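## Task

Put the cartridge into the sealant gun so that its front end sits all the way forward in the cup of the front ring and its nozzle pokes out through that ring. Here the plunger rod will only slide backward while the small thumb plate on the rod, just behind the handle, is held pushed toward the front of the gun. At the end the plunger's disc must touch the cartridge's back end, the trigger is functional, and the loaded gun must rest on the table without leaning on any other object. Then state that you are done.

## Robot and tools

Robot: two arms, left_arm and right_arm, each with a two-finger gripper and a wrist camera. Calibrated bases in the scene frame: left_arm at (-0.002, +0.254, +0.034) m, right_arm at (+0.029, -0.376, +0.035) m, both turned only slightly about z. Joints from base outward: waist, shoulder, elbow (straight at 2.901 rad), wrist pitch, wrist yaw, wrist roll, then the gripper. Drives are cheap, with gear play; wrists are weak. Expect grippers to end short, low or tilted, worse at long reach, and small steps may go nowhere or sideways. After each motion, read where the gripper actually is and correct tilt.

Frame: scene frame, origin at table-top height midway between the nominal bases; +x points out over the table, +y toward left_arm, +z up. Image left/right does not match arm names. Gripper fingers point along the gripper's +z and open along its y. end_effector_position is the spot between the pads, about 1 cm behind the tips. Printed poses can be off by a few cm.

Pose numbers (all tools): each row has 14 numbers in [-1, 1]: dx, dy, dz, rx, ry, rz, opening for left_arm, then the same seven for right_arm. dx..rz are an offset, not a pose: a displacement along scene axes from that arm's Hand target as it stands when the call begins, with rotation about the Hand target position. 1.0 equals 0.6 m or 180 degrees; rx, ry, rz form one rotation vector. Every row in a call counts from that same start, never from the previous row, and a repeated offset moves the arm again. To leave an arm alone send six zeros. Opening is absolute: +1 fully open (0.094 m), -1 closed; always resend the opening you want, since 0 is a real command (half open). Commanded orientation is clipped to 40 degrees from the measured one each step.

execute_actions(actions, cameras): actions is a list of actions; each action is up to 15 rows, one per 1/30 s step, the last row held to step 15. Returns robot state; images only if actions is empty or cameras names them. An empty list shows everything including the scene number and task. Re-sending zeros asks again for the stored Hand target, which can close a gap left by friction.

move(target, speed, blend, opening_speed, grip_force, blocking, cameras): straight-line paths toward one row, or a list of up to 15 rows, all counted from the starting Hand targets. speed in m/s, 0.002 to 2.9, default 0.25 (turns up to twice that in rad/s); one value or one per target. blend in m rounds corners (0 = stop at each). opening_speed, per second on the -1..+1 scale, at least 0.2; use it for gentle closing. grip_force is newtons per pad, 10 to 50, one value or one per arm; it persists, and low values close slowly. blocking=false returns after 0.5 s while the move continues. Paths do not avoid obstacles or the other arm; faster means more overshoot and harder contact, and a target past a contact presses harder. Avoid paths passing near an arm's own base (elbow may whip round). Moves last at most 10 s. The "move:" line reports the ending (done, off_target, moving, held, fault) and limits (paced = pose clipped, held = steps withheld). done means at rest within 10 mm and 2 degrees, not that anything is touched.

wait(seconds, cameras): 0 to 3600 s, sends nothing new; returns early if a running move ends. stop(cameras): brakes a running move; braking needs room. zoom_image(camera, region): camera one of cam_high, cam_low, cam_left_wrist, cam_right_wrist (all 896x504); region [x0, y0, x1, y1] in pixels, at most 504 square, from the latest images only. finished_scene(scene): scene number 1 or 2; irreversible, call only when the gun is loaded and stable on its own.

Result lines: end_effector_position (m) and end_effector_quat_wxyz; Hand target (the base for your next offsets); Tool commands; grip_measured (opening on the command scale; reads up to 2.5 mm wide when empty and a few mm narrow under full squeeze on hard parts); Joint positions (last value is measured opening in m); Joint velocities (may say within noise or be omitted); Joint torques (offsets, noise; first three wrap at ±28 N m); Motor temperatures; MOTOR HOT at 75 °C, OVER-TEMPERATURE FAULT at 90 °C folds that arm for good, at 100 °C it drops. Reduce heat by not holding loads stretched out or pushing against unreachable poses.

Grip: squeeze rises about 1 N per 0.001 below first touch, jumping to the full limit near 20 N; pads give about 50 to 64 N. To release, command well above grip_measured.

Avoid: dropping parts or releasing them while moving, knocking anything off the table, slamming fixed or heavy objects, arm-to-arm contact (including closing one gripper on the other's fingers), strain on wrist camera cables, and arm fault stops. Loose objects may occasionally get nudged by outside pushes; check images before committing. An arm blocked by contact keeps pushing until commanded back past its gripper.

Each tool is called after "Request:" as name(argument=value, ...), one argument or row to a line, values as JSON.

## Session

Request:
execute_actions(
  actions=[],
)

Request:
zoom_image(
  camera="cam_high",
  region=[300, 80, 680, 480],
)

Scene clock: 0.00 s.
left_arm: end_effector_position=(+0.3985, +0.2495, +0.0953) grip_measured=+1.000 end_effector_quat_wxyz=(+0.535, -0.020, +0.844, +0.009) | right_arm: end_effector_position=(+0.4209, -0.3815, +0.1237) grip_measured=+1.000 end_effector_quat_wxyz=(+0.593, +0.021, +0.799, -0.101)
Joint positions: left_arm=[-0.064 1.634 0.41 0.782 -0.076 -0.044 0.094] | right_arm=[0.07 1.62 0.33 0.996 0.299 -0.054 0.094]
Joint velocities: within noise
Joint torques (N m): no reading
Motor temperatures (°C): left_arm=[27 34 35 29 27 28 28] | right_arm=[26 38 38 29 29 29 30]
Heat: left arm: 35 °C; right arm: 38 °C.
Hand target: left_arm +0.4048, +0.2483, +0.1081; +0.552, -0.019, +0.834, +0.009 | right_arm +0.4250, -0.3819, +0.1337; +0.605, +0.025, +0.790, -0.098
Tool commands: left_gripper/opening=+1.0 right_gripper/opening=+1.0

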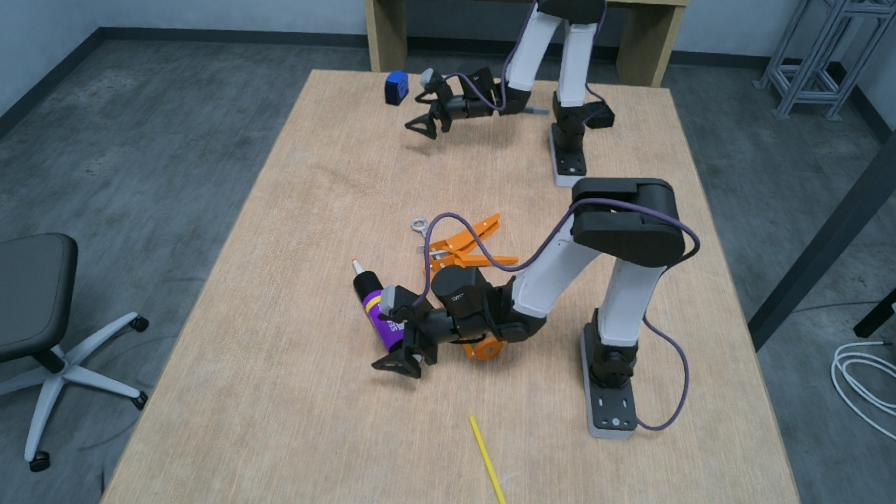

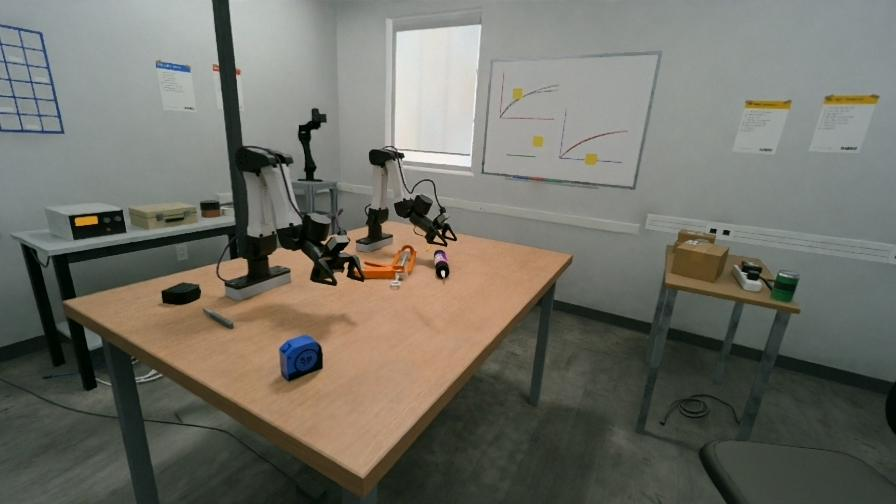

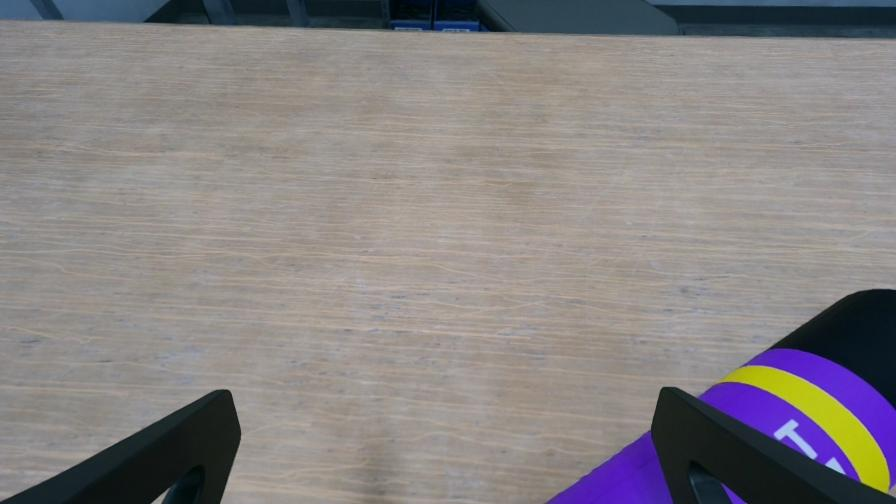

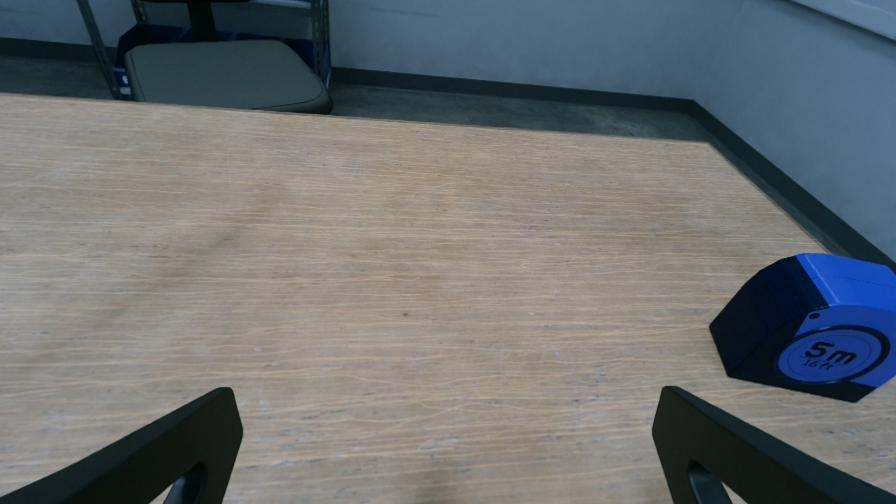

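Scaled by 1.260 from the camera's image (finer frame: 1280x720).

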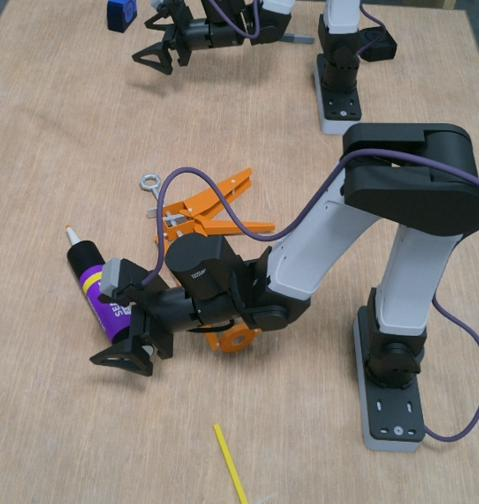

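Request:
move(
  target=[
    [-0.1,0,0.38,0,0,0,1,0,0,0.1,0,0,0,1],
    [-0.2,-0.19,0.38,0,0.2,0,1,0,0,0.1,0,0,0,1],
  ],
  speed=0.5,
  blend=0.05,
  cameras=["cam_left_wrist","cam_high"],
)

Request:
zoom_image(
  camera="cam_high",
  region=[320, 190, 580, 420],
)

Scene clock: 7.00 s.
left_arm: end_effector_position=(+0.2854, +0.1336, +0.3277) grip_measured=+1.000 end_effector_quat_wxyz=(+0.262, -0.010, +0.965, +0.015) | right_arm: end_effector_position=(+0.4182, -0.3818, +0.1713) grip_measured=+1.000 end_effector_quat_wxyz=(+0.585, +0.018, +0.804, -0.102)
Joint positions: left_arm=[-0.584 1.459 1.782 -1.45 -0.303 -0.515 0.094] | right_arm=[0.07 1.353 0.421 0.62 0.299 -0.055 0.094]
Joint torques (N m): left_arm=[0.02 -3.36 8.17 0.98 -0.21 -0.03] | right_arm=[-0.14 -5.67 9.69 1.79 -0.07 0.01]
Heat: left arm: 36 °C; right arm: 39 °C.
Hand target: left_arm +0.2848, +0.1343, +0.3361; +0.267, -0.015, +0.963, +0.015 | right_arm +0.4250, -0.3819, +0.1937; +0.605, +0.025, +0.790, -0.098
Off the commanded pose: left_arm 0.008 m, 1 deg | right_arm 0.023 m, 3 deg.
move: off_target (right_arm)
Images, in order (width x height): cam_high 896x504, cam_left_wrist 896x504.

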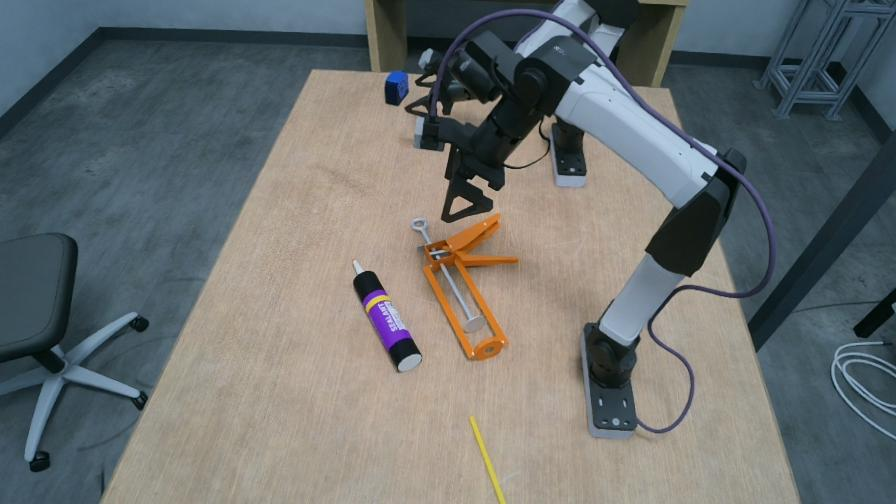

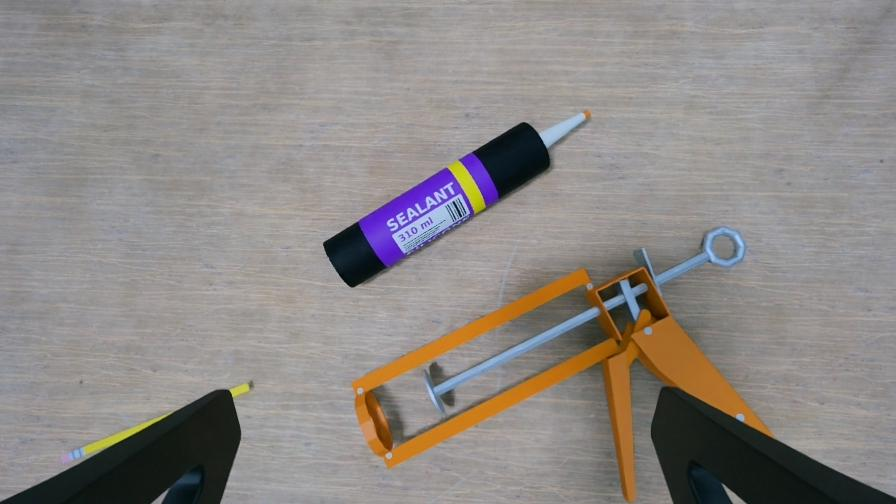

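Scaled by 1.938 from the camera's image (finer frame: 1280x720).

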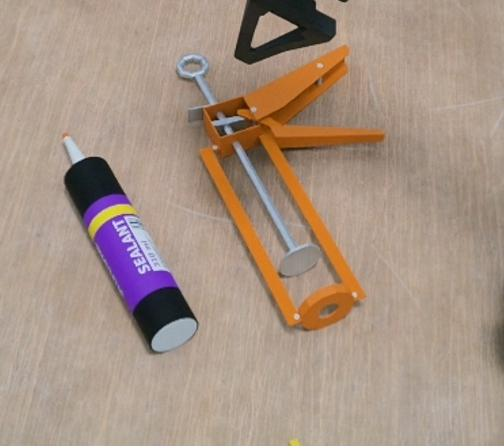

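Request:
move(
  target=[0.01,-0.245,-0.28,-0.042,0.172,0.155,1,0,0,0.0,0,0,0,1],
  speed=0.3,
  cameras=["cam_left_wrist","cam_high"],
)

Scene clock: 64.77 s.
left_arm: end_effector_position=(+0.2909, -0.0071, +0.1605) grip_measured=+1.000 end_effector_quat_wxyz=(-0.012, -0.254, +0.967, +0.026) | right_arm: end_effector_position=(+0.4182, -0.3818, +0.1713) grip_measured=+1.000 end_effector_quat_wxyz=(+0.585, +0.018, +0.804, -0.102)
Joint positions: left_arm=[-0.753 2.113 2.009 -1.524 -0.01 -1.246 0.094] | right_arm=[0.07 1.353 0.421 0.62 0.299 -0.055 0.094]
Joint torques (N m): left_arm=[-0.51 -8.13 8.13 -0.03 0.06 -0.06] | right_arm=[-0.24 -5.53 9.61 1.8 -0.02 0]
Motor temperatures (°C): left_arm=[27 36 43 30 27 28 28] | right_arm=[26 41 42 35 29 29 29]
Heat: left arm: 43 °C; right arm: 42 °C.
Hand target: left_arm +0.2908, -0.0127, +0.1681; -0.010, -0.257, +0.966, +0.019 | right_arm +0.4250, -0.3819, +0.1937; +0.605, +0.025, +0.790, -0.098
Off the commanded pose: left_arm 0.009 m, 1 deg | right_arm 0.023 m, 3 deg.
move: done
Images, in order (width x height): cam_high 896x504, cam_left_wrist 896x504.

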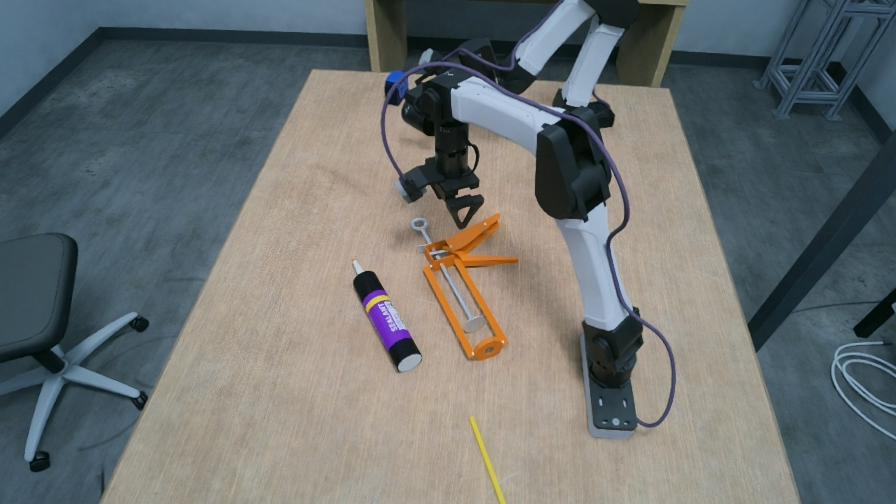

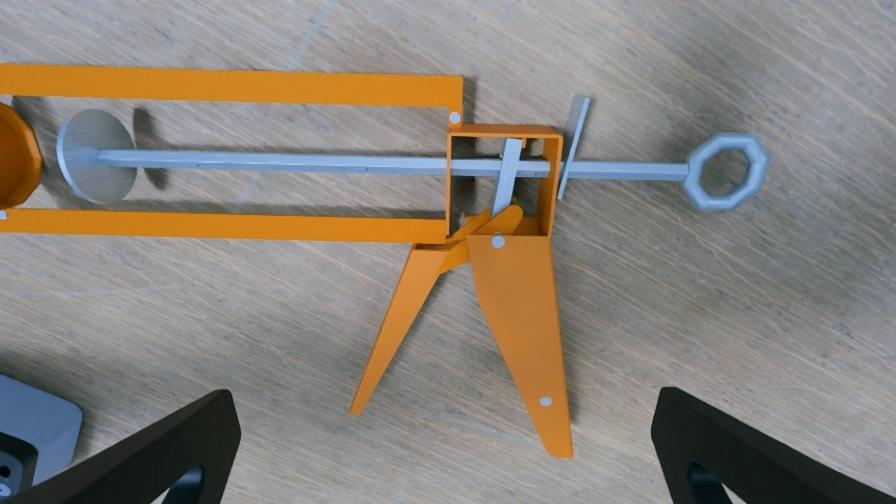

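Request:
move(
  target=[0.0575,-0.024,-0.12,0,0,0,1,0,0,0.0,0,0,0,1],
  speed=0.2,
  cameras=["cam_left_wrist"],
)

Scene clock: 77.30 s.
left_arm: end_effector_position=(+0.3205, -0.0215, +0.0956) grip_measured=+1.000 end_effector_quat_wxyz=(-0.016, -0.258, +0.966, +0.032) | right_arm: end_effector_position=(+0.4182, -0.3818, +0.1713) grip_measured=+1.000 end_effector_quat_wxyz=(+0.585, +0.018, +0.804, -0.102)
Joint positions: left_arm=[-0.731 2.266 1.997 -1.372 -0.01 -1.232 0.094] | right_arm=[0.07 1.353 0.421 0.62 0.299 -0.055 0.094]
Joint torques (N m): left_arm=[0.35 -9.36 5.68 0.41 0.04 0.11] | right_arm=[-0.14 -5.61 9.63 1.79 -0.06 0.02]
Heat: left arm: 45 °C; right arm: 42 °C.
Hand target: left_arm +0.3253, -0.0271, +0.0961; -0.010, -0.257, +0.966, +0.019 | right_arm +0.4250, -0.3819, +0.1937; +0.605, +0.025, +0.790, -0.098
Off the commanded pose: left_arm 0.007 m, 2 deg | right_arm 0.023 m, 3 deg.
move: done

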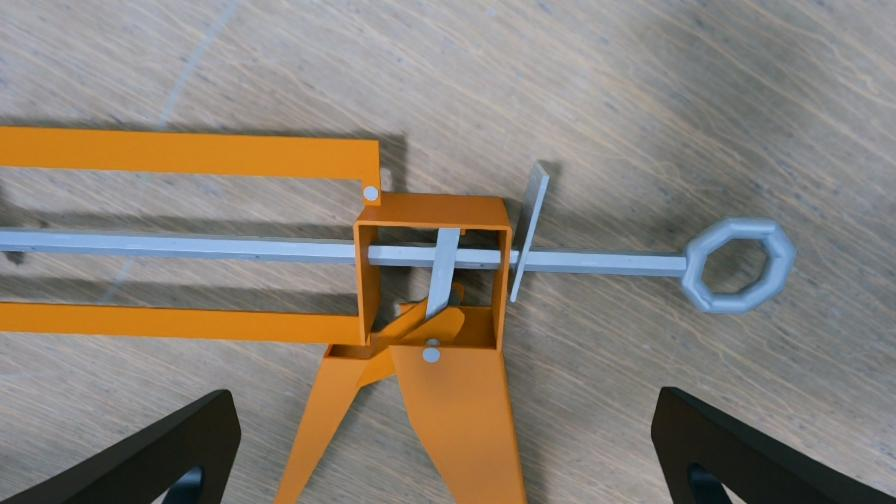

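Request:
move(
  target=[
    [0.027,0.013,0,0,0,0,1,0,0,0.0,0,0,0,1],
    [0.027,0.013,-0.08,0,0,0,1,0,0,0.0,0,0,0,1],
  ],
  speed=0.12,
  cameras=["cam_left_wrist"],
)

Scene clock: 84.07 s.
left_arm: end_effector_position=(+0.3390, -0.0137, +0.0507) grip_measured=+1.000 end_effector_quat_wxyz=(-0.014, -0.260, +0.965, +0.028) | right_arm: end_effector_position=(+0.4182, -0.3818, +0.1713) grip_measured=+1.000 end_effector_quat_wxyz=(+0.585, +0.018, +0.804, -0.102)
Joint positions: left_arm=[-0.69 2.32 1.909 -1.222 -0.01 -1.196 0.094] | right_arm=[0.07 1.353 0.421 0.62 0.299 -0.055 0.094]
Joint torques (N m): left_arm=[-0.23 -9.32 4.98 0.46 0.03 0.11] | right_arm=[-0.13 -5.56 9.63 1.79 -0.05 0.02]
Motor temperatures (°C): left_arm=[27 42 44 30 27 28 28] | right_arm=[26 41 42 36 29 29 29]
Heat: left arm: 44 °C; right arm: 42 °C.
Hand target: left_arm +0.3415, -0.0193, +0.0481; -0.010, -0.257, +0.966, +0.019 | right_arm +0.4250, -0.3819, +0.1937; +0.605, +0.025, +0.790, -0.098
Off the commanded pose: left_arm 0.007 m, 1 deg | right_arm 0.023 m, 3 deg.
move: done

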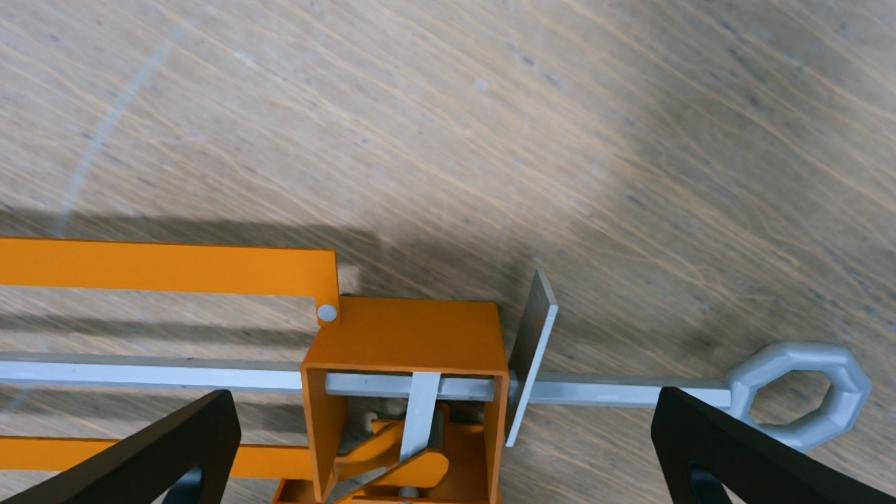

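Request:
move(
  target=[0,0,-0.006,0,0,0,0.12,0,0,0.0,0,0,0,1],
  opening_speed=0.5,
  cameras=["cam_left_wrist"],
)

Scene clock: 92.67 s.
left_arm: end_effector_position=(+0.3414, -0.0156, +0.0505) grip_measured=+0.122 end_effector_quat_wxyz=(-0.011, -0.260, +0.965, +0.023) | right_arm: end_effector_position=(+0.4182, -0.3818, +0.1713) grip_measured=+1.000 end_effector_quat_wxyz=(+0.585, +0.018, +0.804, -0.102)
Joint positions: left_arm=[-0.69 2.32 1.909 -1.209 -0.01 -1.196 0.053] | right_arm=[0.07 1.353 0.421 0.62 0.299 -0.055 0.094]
Joint torques (N m): left_arm=[-0.13 -9.13 4.29 0.48 0.03 0.11] | right_arm=[-0.14 -5.52 9.51 1.81 -0.06 0.03]
Heat: left arm: 43 °C; right arm: 43 °C.
Hand target: left_arm +0.3415, -0.0193, +0.0445; -0.010, -0.257, +0.966, +0.019 | right_arm +0.4250, -0.3819, +0.1937; +0.605, +0.025, +0.790, -0.098
Off the commanded pose: left_arm 0.007 m, 1 deg | right_arm 0.023 m, 3 deg.
move: done

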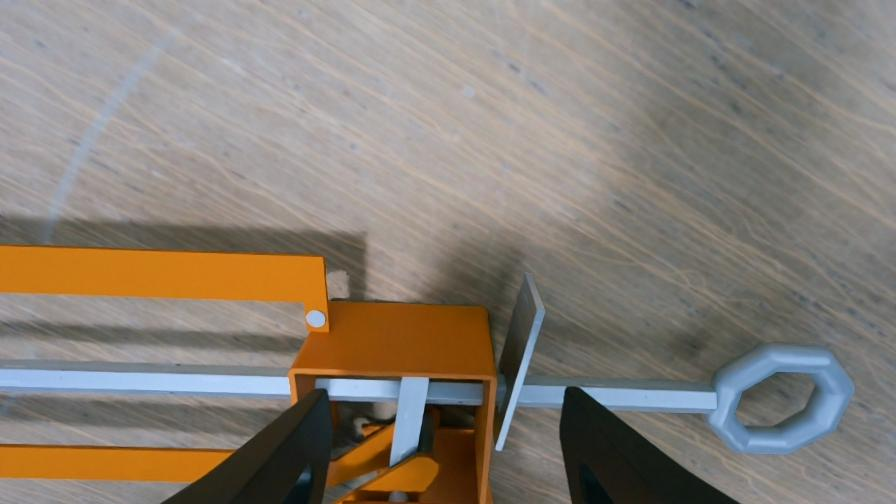

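Request:
move(
  target=[
    [0,0,0.03,0,0,0,1,0,0,0.0,0,0,0,1],
    [0.019,0.028,0.03,0,0,0,1,0,0,0.0,0,0,0,1],
    [0.019,0.028,-0.02,0,0,0,1,0,0,0.0,0,0,0,1],
  ],
  speed=0.12,
  cameras=["cam_left_wrist"],
)

Scene clock: 108.30 s.
left_arm: end_effector_position=(+0.3511, +0.0022, +0.0369) grip_measured=+0.998 end_effector_quat_wxyz=(-0.014, -0.260, +0.965, +0.024) | right_arm: end_effector_position=(+0.4182, -0.3818, +0.1713) grip_measured=+1.000 end_effector_quat_wxyz=(+0.585, +0.018, +0.804, -0.102)
Joint positions: left_arm=[-0.644 2.326 1.865 -1.165 -0.01 -1.15 0.094] | right_arm=[0.07 1.353 0.421 0.62 0.299 -0.055 0.094]
Joint torques (N m): left_arm=[-0.23 -9.09 4.81 0.46 0 0.12] | right_arm=[-0.17 -5.53 9.66 1.81 -0.04 0.02]
Heat: left arm: 45 °C; right arm: 43 °C.
Hand target: left_arm +0.3529, -0.0025, +0.0325; -0.010, -0.257, +0.966, +0.019 | right_arm +0.4250, -0.3819, +0.1937; +0.605, +0.025, +0.790, -0.098
Off the commanded pose: left_arm 0.007 m, 1 deg | right_arm 0.023 m, 3 deg.
move: done

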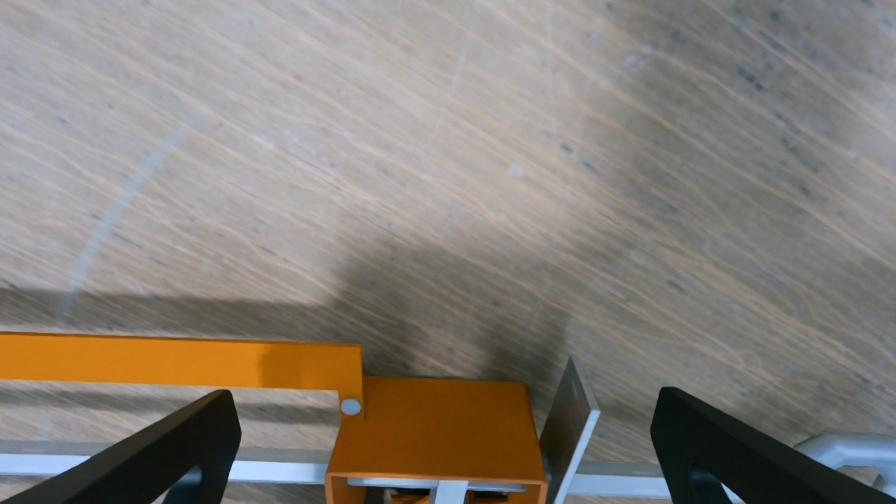

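Request:
move(
  target=[0,0,0,0,0,0,0.12,0,0,0.0,0,0,0,1],
  opening_speed=0.5,
  cameras=["cam_left_wrist"],
)

Scene clock: 113.13 s.
left_arm: end_effector_position=(+0.3536, -0.0041, +0.0367) grip_measured=+0.122 end_effector_quat_wxyz=(-0.007, -0.257, +0.966, +0.015) | right_arm: end_effector_position=(+0.4182, -0.3818, +0.1713) grip_measured=+1.000 end_effector_quat_wxyz=(+0.585, +0.018, +0.804, -0.102)
Joint positions: left_arm=[-0.651 2.326 1.865 -1.142 -0.008 -1.15 0.053] | right_arm=[0.07 1.353 0.421 0.62 0.299 -0.055 0.094]
Joint torques (N m): left_arm=[-0.21 -9.14 4.86 0.26 0 0.11] | right_arm=[-0.21 -5.6 9.66 1.8 -0.05 0.02]
Heat: left arm: 46 °C; right arm: 43 °C.
Hand target: left_arm +0.3529, -0.0025, +0.0325; -0.010, -0.257, +0.966, +0.019 | right_arm +0.4250, -0.3819, +0.1937; +0.605, +0.025, +0.790, -0.098
Off the commanded pose: left_arm 0.005 m, 1 deg | right_arm 0.023 m, 3 deg.
move: done

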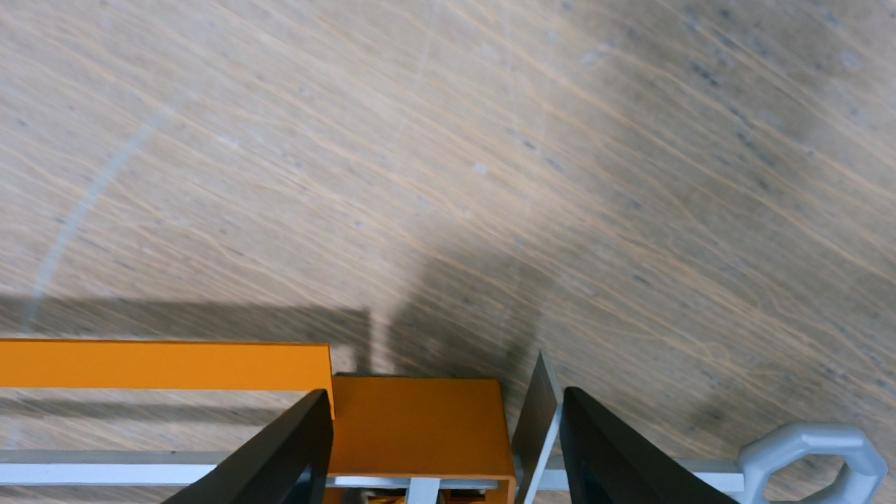

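Request:
move(
  target=[0,0,0,0,0,0,-0.07,0,0,0.0,0,0,0,1],
  opening_speed=0.4,
  cameras=["cam_left_wrist"],
)

Scene clock: 117.07 s.
left_arm: end_effector_position=(+0.3542, -0.0052, +0.0367) grip_measured=-0.068 end_effector_quat_wxyz=(-0.007, -0.257, +0.966, +0.012) | right_arm: end_effector_position=(+0.4182, -0.3818, +0.1713) grip_measured=+1.000 end_effector_quat_wxyz=(+0.585, +0.018, +0.804, -0.102)
Joint positions: left_arm=[-0.651 2.326 1.865 -1.137 -0.005 -1.15 0.044] | right_arm=[0.07 1.353 0.421 0.62 0.299 -0.055 0.094]
Joint torques (N m): left_arm=[-0.23 -9.13 4.89 0.23 -0.02 0.11] | right_arm=[-0.21 -5.55 9.58 1.81 -0.04 0.04]
Motor temperatures (°C): left_arm=[27 47 42 30 27 28 28] | right_arm=[26 41 43 37 29 29 29]
Heat: left arm: 47 °C; right arm: 43 °C.
Hand target: left_arm +0.3529, -0.0025, +0.0325; -0.010, -0.257, +0.966, +0.019 | right_arm +0.4250, -0.3819, +0.1937; +0.605, +0.025, +0.790, -0.098
Off the commanded pose: left_arm 0.005 m, 1 deg | right_arm 0.023 m, 3 deg.
move: done

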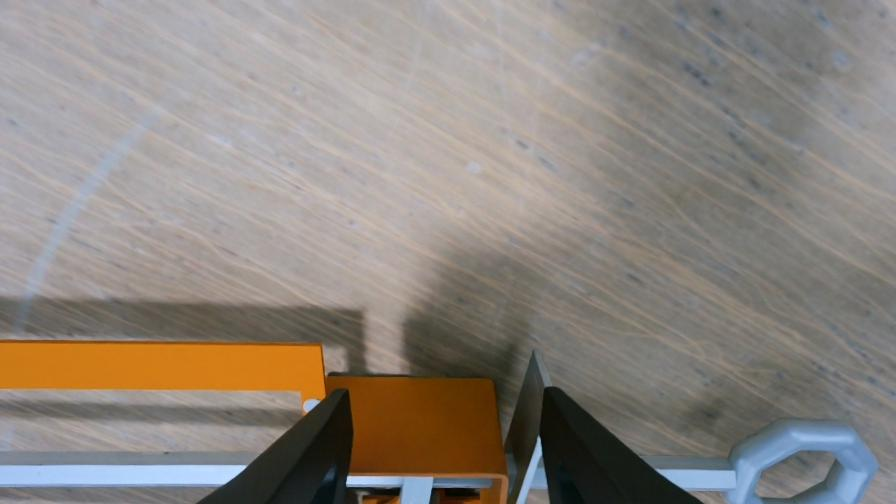

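Request:
move(
  target=[
    [0,0,0,0,0,0,0.6,0,0,0.0,0,0,0,1],
    [0,0,0.035,0,0,0,0.6,0,0,0.0,0,0,0,1],
    [-0.0175,-0.004,0.035,0,0,0,0.6,0,0,0.0,0,0,0,1],
    [-0.0175,-0.004,0.0,0,0,0,0.6,0,0,0.0,0,0,0,1],
  ],
  speed=0.12,
  cameras=["cam_left_wrist"],
)

Request:
move(
  target=[0,0,0,0,0,0,0,0,0,0.0,0,0,0,1],
  opening_speed=0.4,
  cameras=["cam_left_wrist"],
)

Scene clock: 140.80 s.
left_arm: end_effector_position=(+0.3384, +0.0007, +0.0257) grip_measured=+0.598 end_effector_quat_wxyz=(-0.023, -0.253, +0.967, +0.033) | right_arm: end_effector_position=(+0.4182, -0.3818, +0.1713) grip_measured=+1.000 end_effector_quat_wxyz=(+0.585, +0.018, +0.804, -0.102)
Joint positions: left_arm=[-0.662 2.326 1.817 -1.143 -0.005 -1.153 0.075] | right_arm=[0.07 1.353 0.421 0.62 0.299 -0.055 0.094]
Joint torques (N m): left_arm=[-0.16 -11.23 4.49 0.38 -0.01 -0.07] | right_arm=[-0.2 -5.6 9.57 1.79 -0.02 0.03]
Heat: left arm: 51 °C; right arm: 44 °C.
Hand target: left_arm +0.3424, -0.0049, +0.0325; -0.010, -0.257, +0.966, +0.019 | right_arm +0.4250, -0.3819, +0.1937; +0.605, +0.025, +0.790, -0.098
Off the commanded pose: left_arm 0.010 m, 2 deg | right_arm 0.023 m, 3 deg.
move: done

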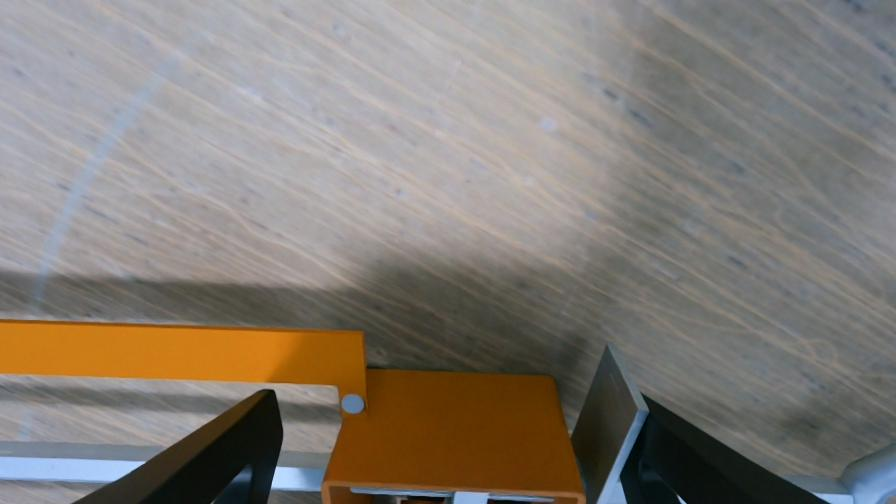

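Scene clock: 142.80 s.
left_arm: end_effector_position=(+0.3407, -0.0039, +0.0254) grip_measured=+0.137 end_effector_quat_wxyz=(-0.018, -0.251, +0.967, +0.026) | right_arm: end_effector_position=(+0.4182, -0.3818, +0.1713) grip_measured=+1.000 end_effector_quat_wxyz=(+0.585, +0.018, +0.804, -0.102)
Joint positions: left_arm=[-0.667 2.326 1.817 -1.125 -0.003 -1.154 0.053] | right_arm=[0.07 1.353 0.421 0.62 0.299 -0.055 0.094]
Joint torques (N m): left_arm=[-0.2 -11.33 4.53 0.24 -0.02 -0.04] | right_arm=[-0.12 -5.53 9.62 1.78 -0.03 0.01]
Motor temperatures (°C): left_arm=[27 52 41 29 27 28 28] | right_arm=[26 42 44 37 29 29 29]
Heat: left arm: 52 °C; right arm: 44 °C.
Hand target: left_arm +0.3424, -0.0049, +0.0325; -0.010, -0.257, +0.966, +0.019 | right_arm +0.4250, -0.3819, +0.1937; +0.605, +0.025, +0.790, -0.098
Off the commanded pose: left_arm 0.007 m, 1 deg | right_arm 0.023 m, 3 deg.
move: done

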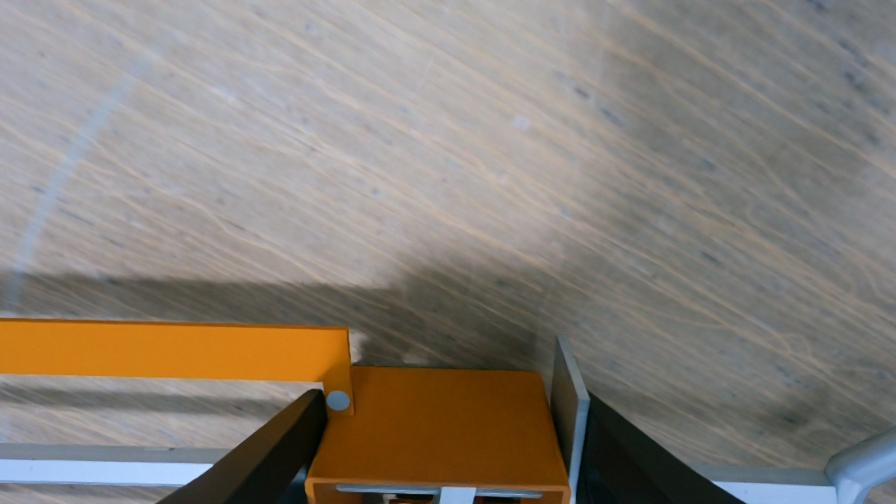

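Request:
move(
  target=[
    [0,0,0,0,0,0,0,-0.02,0.13,0.02,0.282,0.333,-0.274,0],
    [0,0,0,0,0,0,0,-0.02,0.13,-0.1,0.282,0.333,-0.274,0],
  ],
  cameras=["cam_high","cam_right_wrist"],
)

Scene clock: 195.53 s.
left_arm: end_effector_position=(+0.3407, -0.0039, +0.0254) grip_measured=+0.137 end_effector_quat_wxyz=(-0.018, -0.251, +0.967, +0.026) | right_arm: end_effector_position=(+0.4100, -0.3034, +0.1387) grip_measured=+0.002 end_effector_quat_wxyz=(+0.004, +0.505, +0.863, -0.005)
Joint positions: left_arm=[-0.667 2.326 1.817 -1.125 -0.003 -1.154 0.053] | right_arm=[0.147 2.025 1.789 -1.336 0.012 1.252 0.047]
Joint torques (N m): left_arm=[-0.2 -11.26 4.52 0.25 -0.03 -0.05] | right_arm=[-0.47 -7.84 5.08 0.33 -0.21 0.13]
Motor temperatures (°C): left_arm=[27 65 41 29 27 28 30] | right_arm=[26 42 45 37 29 29 29]
Heat: left arm: 65 °C; right arm: 45 °C.
Hand target: left_arm +0.3424, -0.0049, +0.0325; -0.010, -0.257, +0.966, +0.019 | right_arm +0.4130, -0.3039, +0.1337; +0.001, +0.515, +0.857, +0.001
Off the commanded pose: left_arm 0.007 m, 1 deg | right_arm 0.006 m, 2 deg.
move: done

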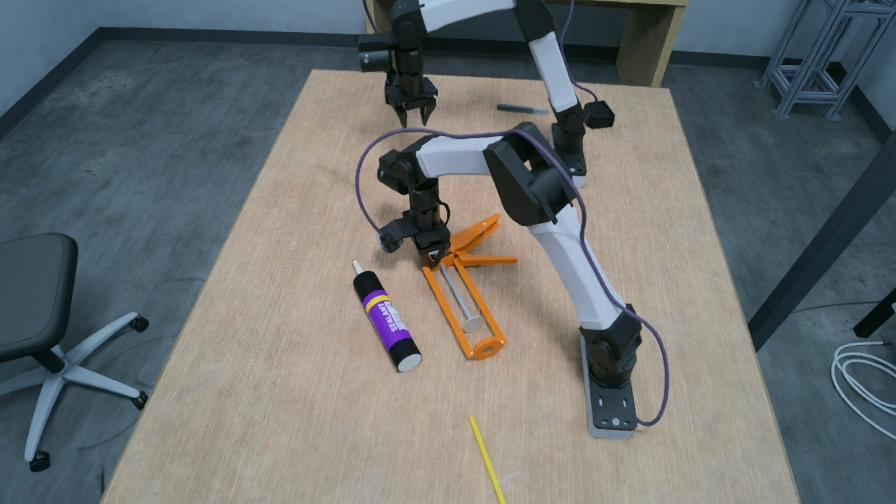

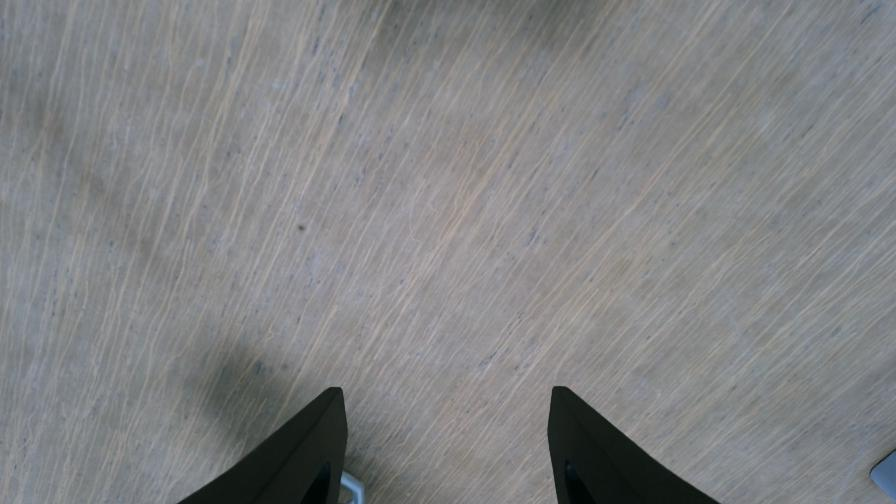

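Request:
move(
  target=[0,0,0,0,0,0,0,-0.05,0.2,-0.07,0.0735,0.039,0,0.6],
  cameras=["cam_high","cam_right_wrist"],
)

Request:
zoom_image(
  camera="cam_high",
  region=[350, 130, 530, 380],
)

Scene clock: 204.10 s.
left_arm: end_effector_position=(+0.3407, -0.0039, +0.0254) grip_measured=+0.137 end_effector_quat_wxyz=(-0.018, -0.251, +0.967, +0.026) | right_arm: end_effector_position=(+0.3838, -0.1877, +0.0982) grip_measured=+0.598 end_effector_quat_wxyz=(-0.100, +0.505, +0.855, +0.065)
Joint positions: left_arm=[-0.667 2.326 1.817 -1.125 -0.003 -1.154 0.053] | right_arm=[0.338 2.105 1.728 -1.213 -0.238 1.45 0.075]
Joint torques (N m): left_arm=[-0.23 -11.28 4.53 0.25 -0.03 -0.04] | right_arm=[-0.53 -8.08 4.53 0.28 -0.34 0.09]
Motor temperatures (°C): left_arm=[27 66 41 29 27 28 31] | right_arm=[26 45 45 36 29 29 29]
Heat: left arm: 66 °C; right arm: 45 °C.
Hand target: left_arm +0.3424, -0.0049, +0.0325; -0.010, -0.257, +0.966, +0.019 | right_arm +0.3830, -0.1839, +0.0917; -0.111, +0.511, +0.850, +0.068
Off the commanded pose: left_arm 0.007 m, 1 deg | right_arm 0.008 m, 2 deg.
move: done

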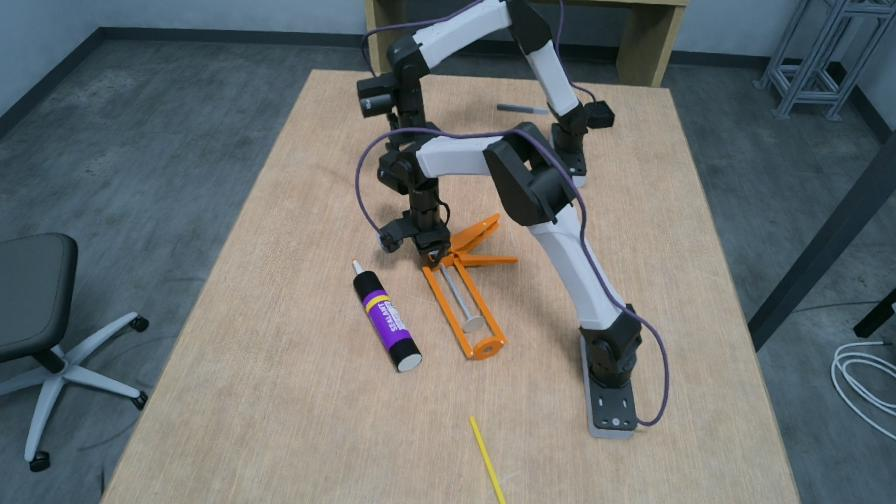

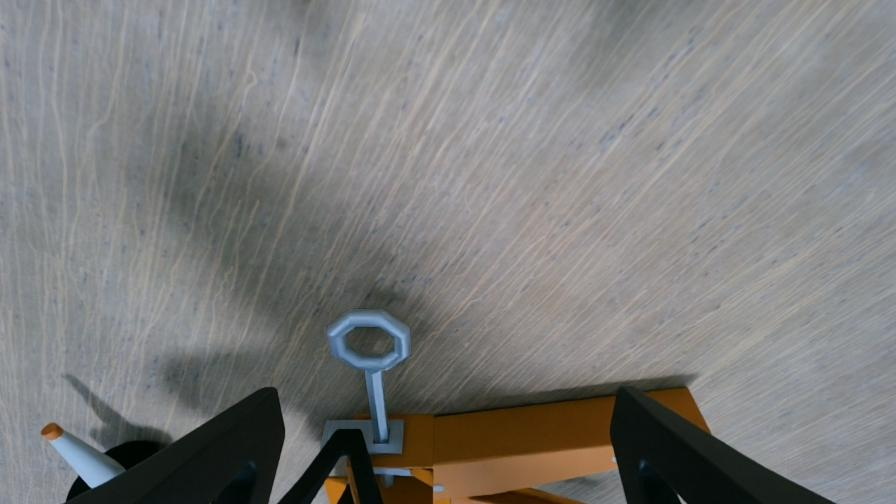

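Scaled by 2.016 from the camera's image (finer frame: 1280x720).

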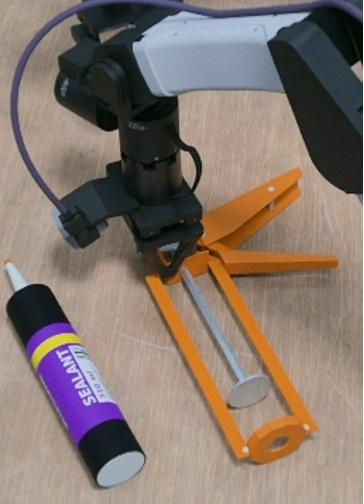

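Request:
move(
  target=[
    [0,0,0,0,0,0,0,-0.003,0.04,-0.113,0,0,0,0.6],
    [0,0,0,0,0,0,0,-0.008,0.115,-0.113,0,0,0,0.6],
  ],
  blend=[0.02,0],
  speed=0.15,
  cameras=["cam_high","cam_right_wrist"],
)

Scene clock: 218.77 s.
left_arm: end_effector_position=(+0.3407, -0.0039, +0.0254) grip_measured=+0.137 end_effector_quat_wxyz=(-0.018, -0.251, +0.967, +0.026) | right_arm: end_effector_position=(+0.3702, -0.1222, +0.0246) grip_measured=+0.598 end_effector_quat_wxyz=(-0.108, +0.505, +0.855, +0.057)
Joint positions: left_arm=[-0.667 2.326 1.817 -1.125 -0.003 -1.154 0.053] | right_arm=[0.493 2.254 1.666 -0.986 -0.244 1.608 0.075]
Joint torques (N m): left_arm=[-0.21 -11.29 4.51 0.24 -0.02 -0.05] | right_arm=[-0.35 -8.05 8.69 0.19 -0.3 0.12]
Motor temperatures (°C): left_arm=[27 67 41 29 27 28 31] | right_arm=[26 46 44 34 29 29 29]
Heat: left arm: 67 °C; right arm: 46 °C.
Hand target: left_arm +0.3424, -0.0049, +0.0325; -0.010, -0.257, +0.966, +0.019 | right_arm +0.3782, -0.1149, +0.0239; -0.111, +0.511, +0.850, +0.068
Off the commanded pose: left_arm 0.007 m, 1 deg | right_arm 0.011 m, 2 deg.
move: off_target (right_arm)

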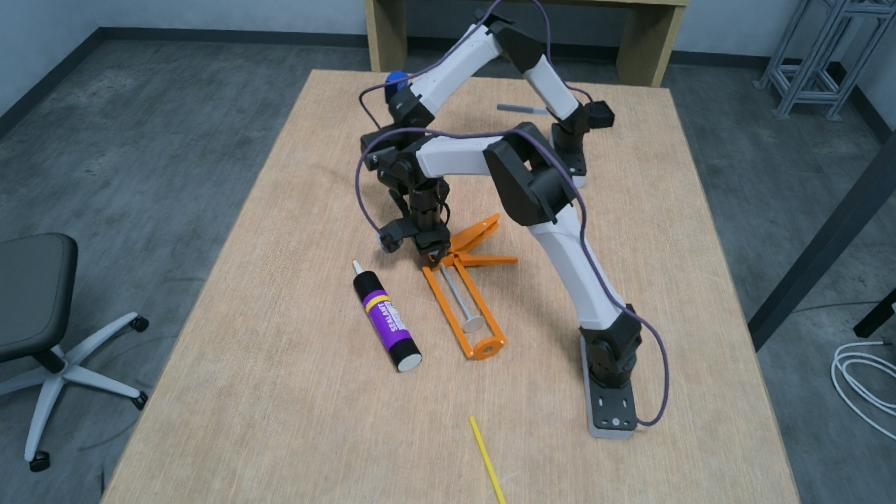

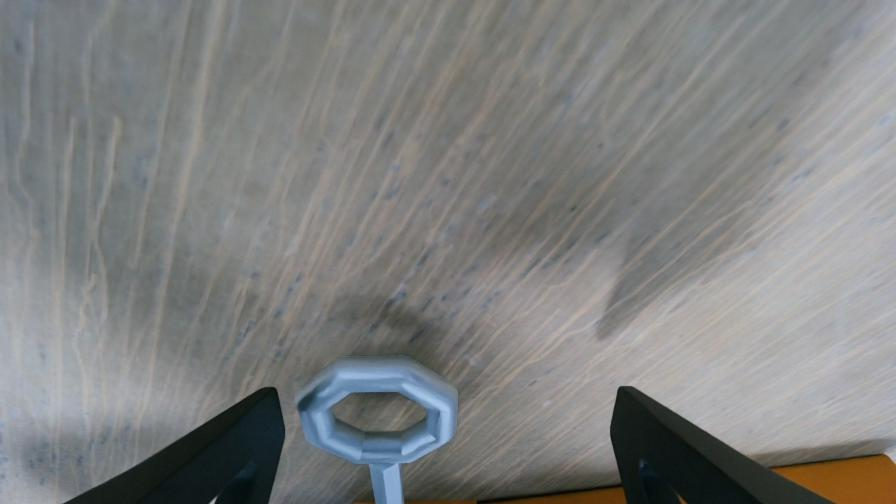

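Request:
move(
  target=[
    [0,0,0,0,0,0,0,0.017,0.018,0,0,0,0,0.6],
    [0,0,0,0,0,0,0,0.017,0.018,0,0,0,0,-0.4],
  ],
  opening_speed=1,
  cameras=["cam_right_wrist"],
)

Scene clock: 224.83 s.
left_arm: end_effector_position=(+0.3407, -0.0039, +0.0254) grip_measured=+0.137 end_effector_quat_wxyz=(-0.018, -0.251, +0.967, +0.026) | right_arm: end_effector_position=(+0.3861, -0.1143, +0.0244) grip_measured=-0.398 end_effector_quat_wxyz=(-0.105, +0.510, +0.851, +0.062)
Joint positions: left_arm=[-0.667 2.326 1.817 -1.125 -0.003 -1.154 0.053] | right_arm=[0.49 2.31 1.763 -1.014 -0.244 1.618 0.028]
Joint torques (N m): left_arm=[-0.23 -11.29 4.51 0.24 -0.03 -0.04] | right_arm=[0.36 -8.69 8.81 0.13 -0.28 0.11]
Motor temperatures (°C): left_arm=[27 68 41 29 27 28 31] | right_arm=[26 47 44 34 29 29 29]
Heat: left arm: 68 °C; right arm: 47 °C.
Hand target: left_arm +0.3424, -0.0049, +0.0325; -0.010, -0.257, +0.966, +0.019 | right_arm +0.3884, -0.1041, +0.0239; -0.111, +0.511, +0.850, +0.068
Off the commanded pose: left_arm 0.007 m, 1 deg | right_arm 0.010 m, 1 deg.
move: done

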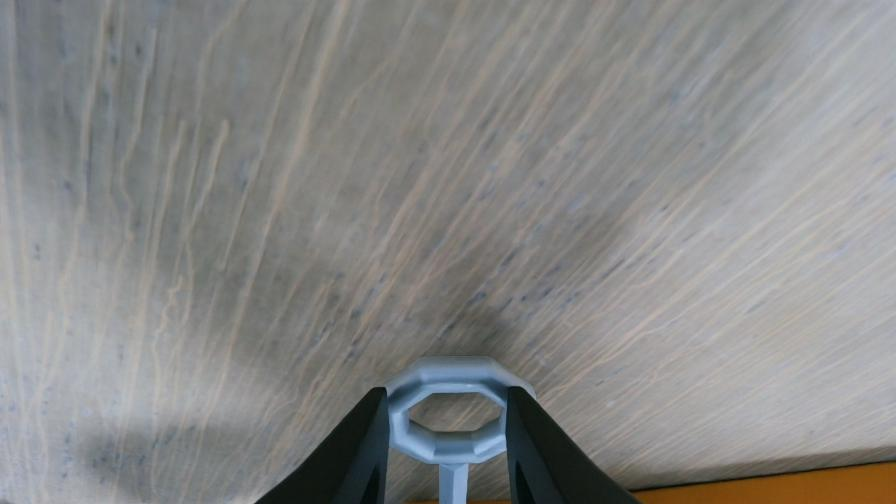

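Request:
move(
  target=[
    [0,0,0,0,0,0,0,0,0,0,0,0,0,-0.65],
    [0,0,0,0,0,0,0,0.0625,-0.118,0,0,0,0,-0.65],
    [0,0,0,0,0,0,0,0.127,-0.25,0,0,0,0,-0.65],
  ],
  speed=0.06,
  blend=[0,0.01,0],
  cameras=["cam_high","cam_right_wrist","cam_left_wrist"],
)

Request:
zoom_image(
  camera="cam_high",
  region=[350, 130, 530, 380],
)

Scene clock: 236.47 s.
left_arm: end_effector_position=(+0.3407, -0.0039, +0.0254) grip_measured=+0.137 end_effector_quat_wxyz=(-0.018, -0.251, +0.967, +0.026) | right_arm: end_effector_position=(+0.4587, -0.2548, +0.0253) grip_measured=-0.648 end_effector_quat_wxyz=(-0.111, +0.511, +0.850, +0.066)
Joint positions: left_arm=[-0.667 2.326 1.817 -1.125 -0.003 -1.154 0.053] | right_arm=[0.133 2.421 1.959 -1.192 -0.246 1.252 0.017]
Joint torques (N m): left_arm=[-0.18 -11.29 4.52 0.25 -0.03 -0.04] | right_arm=[-0.24 -9.22 8.87 -0.11 -0.17 -0.03]
Motor temperatures (°C): left_arm=[27 69 41 29 27 28 31] | right_arm=[26 50 44 34 29 29 29]
Heat: left arm: 69 °C; right arm: 50 °C.
Hand target: left_arm +0.3424, -0.0049, +0.0325; -0.010, -0.257, +0.966, +0.019 | right_arm +0.4646, -0.2541, +0.0239; -0.111, +0.511, +0.850, +0.068
Off the commanded pose: left_arm 0.007 m, 1 deg | right_arm 0.006 m, 0 deg.
move: done
Images, in order (width x height): cam_high 896x504, cam_left_wrist 896x504, cam_right_wrist 896x504.

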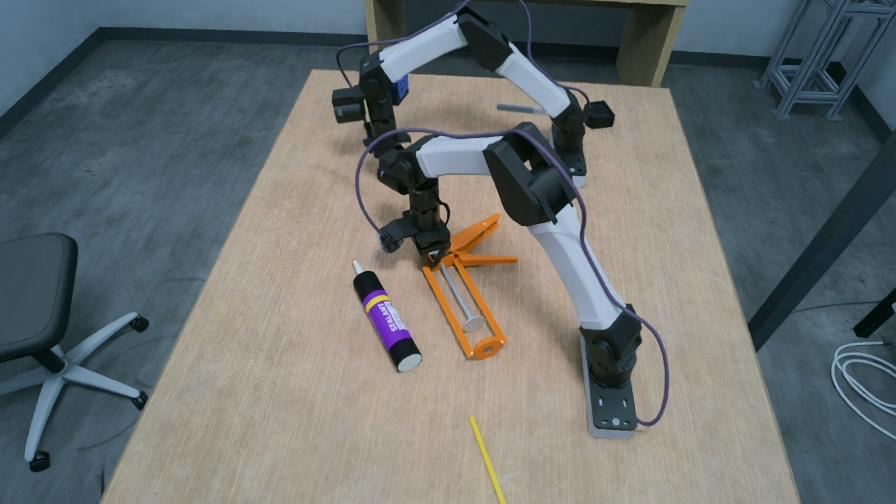

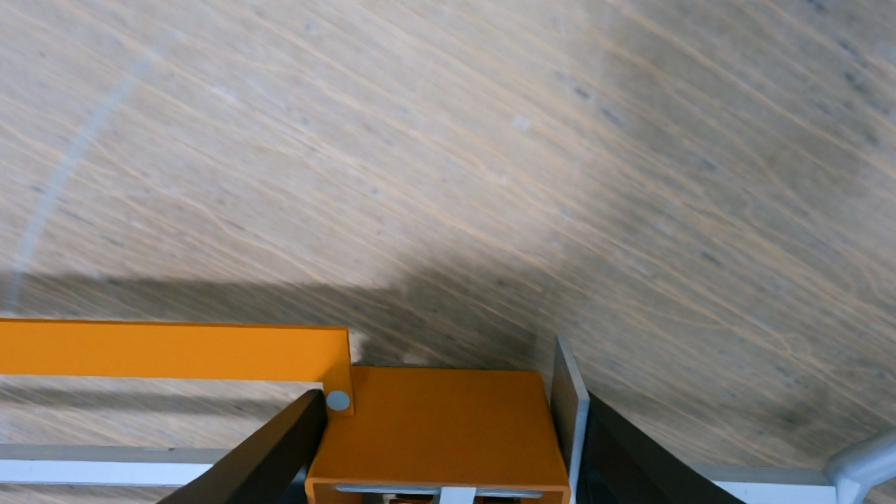

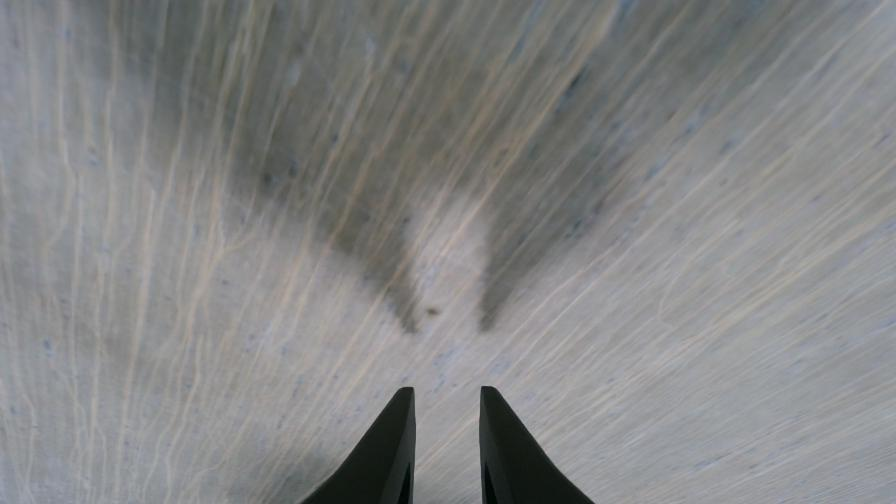

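Scaled by 2.016 from the camera's image (finer frame: 1280x720).

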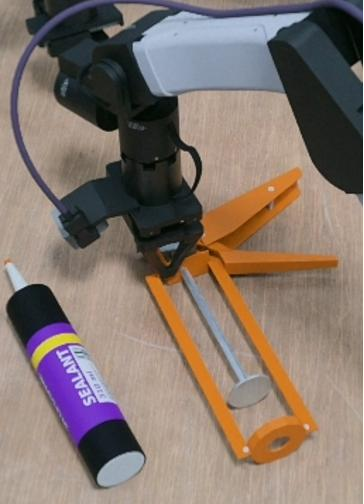

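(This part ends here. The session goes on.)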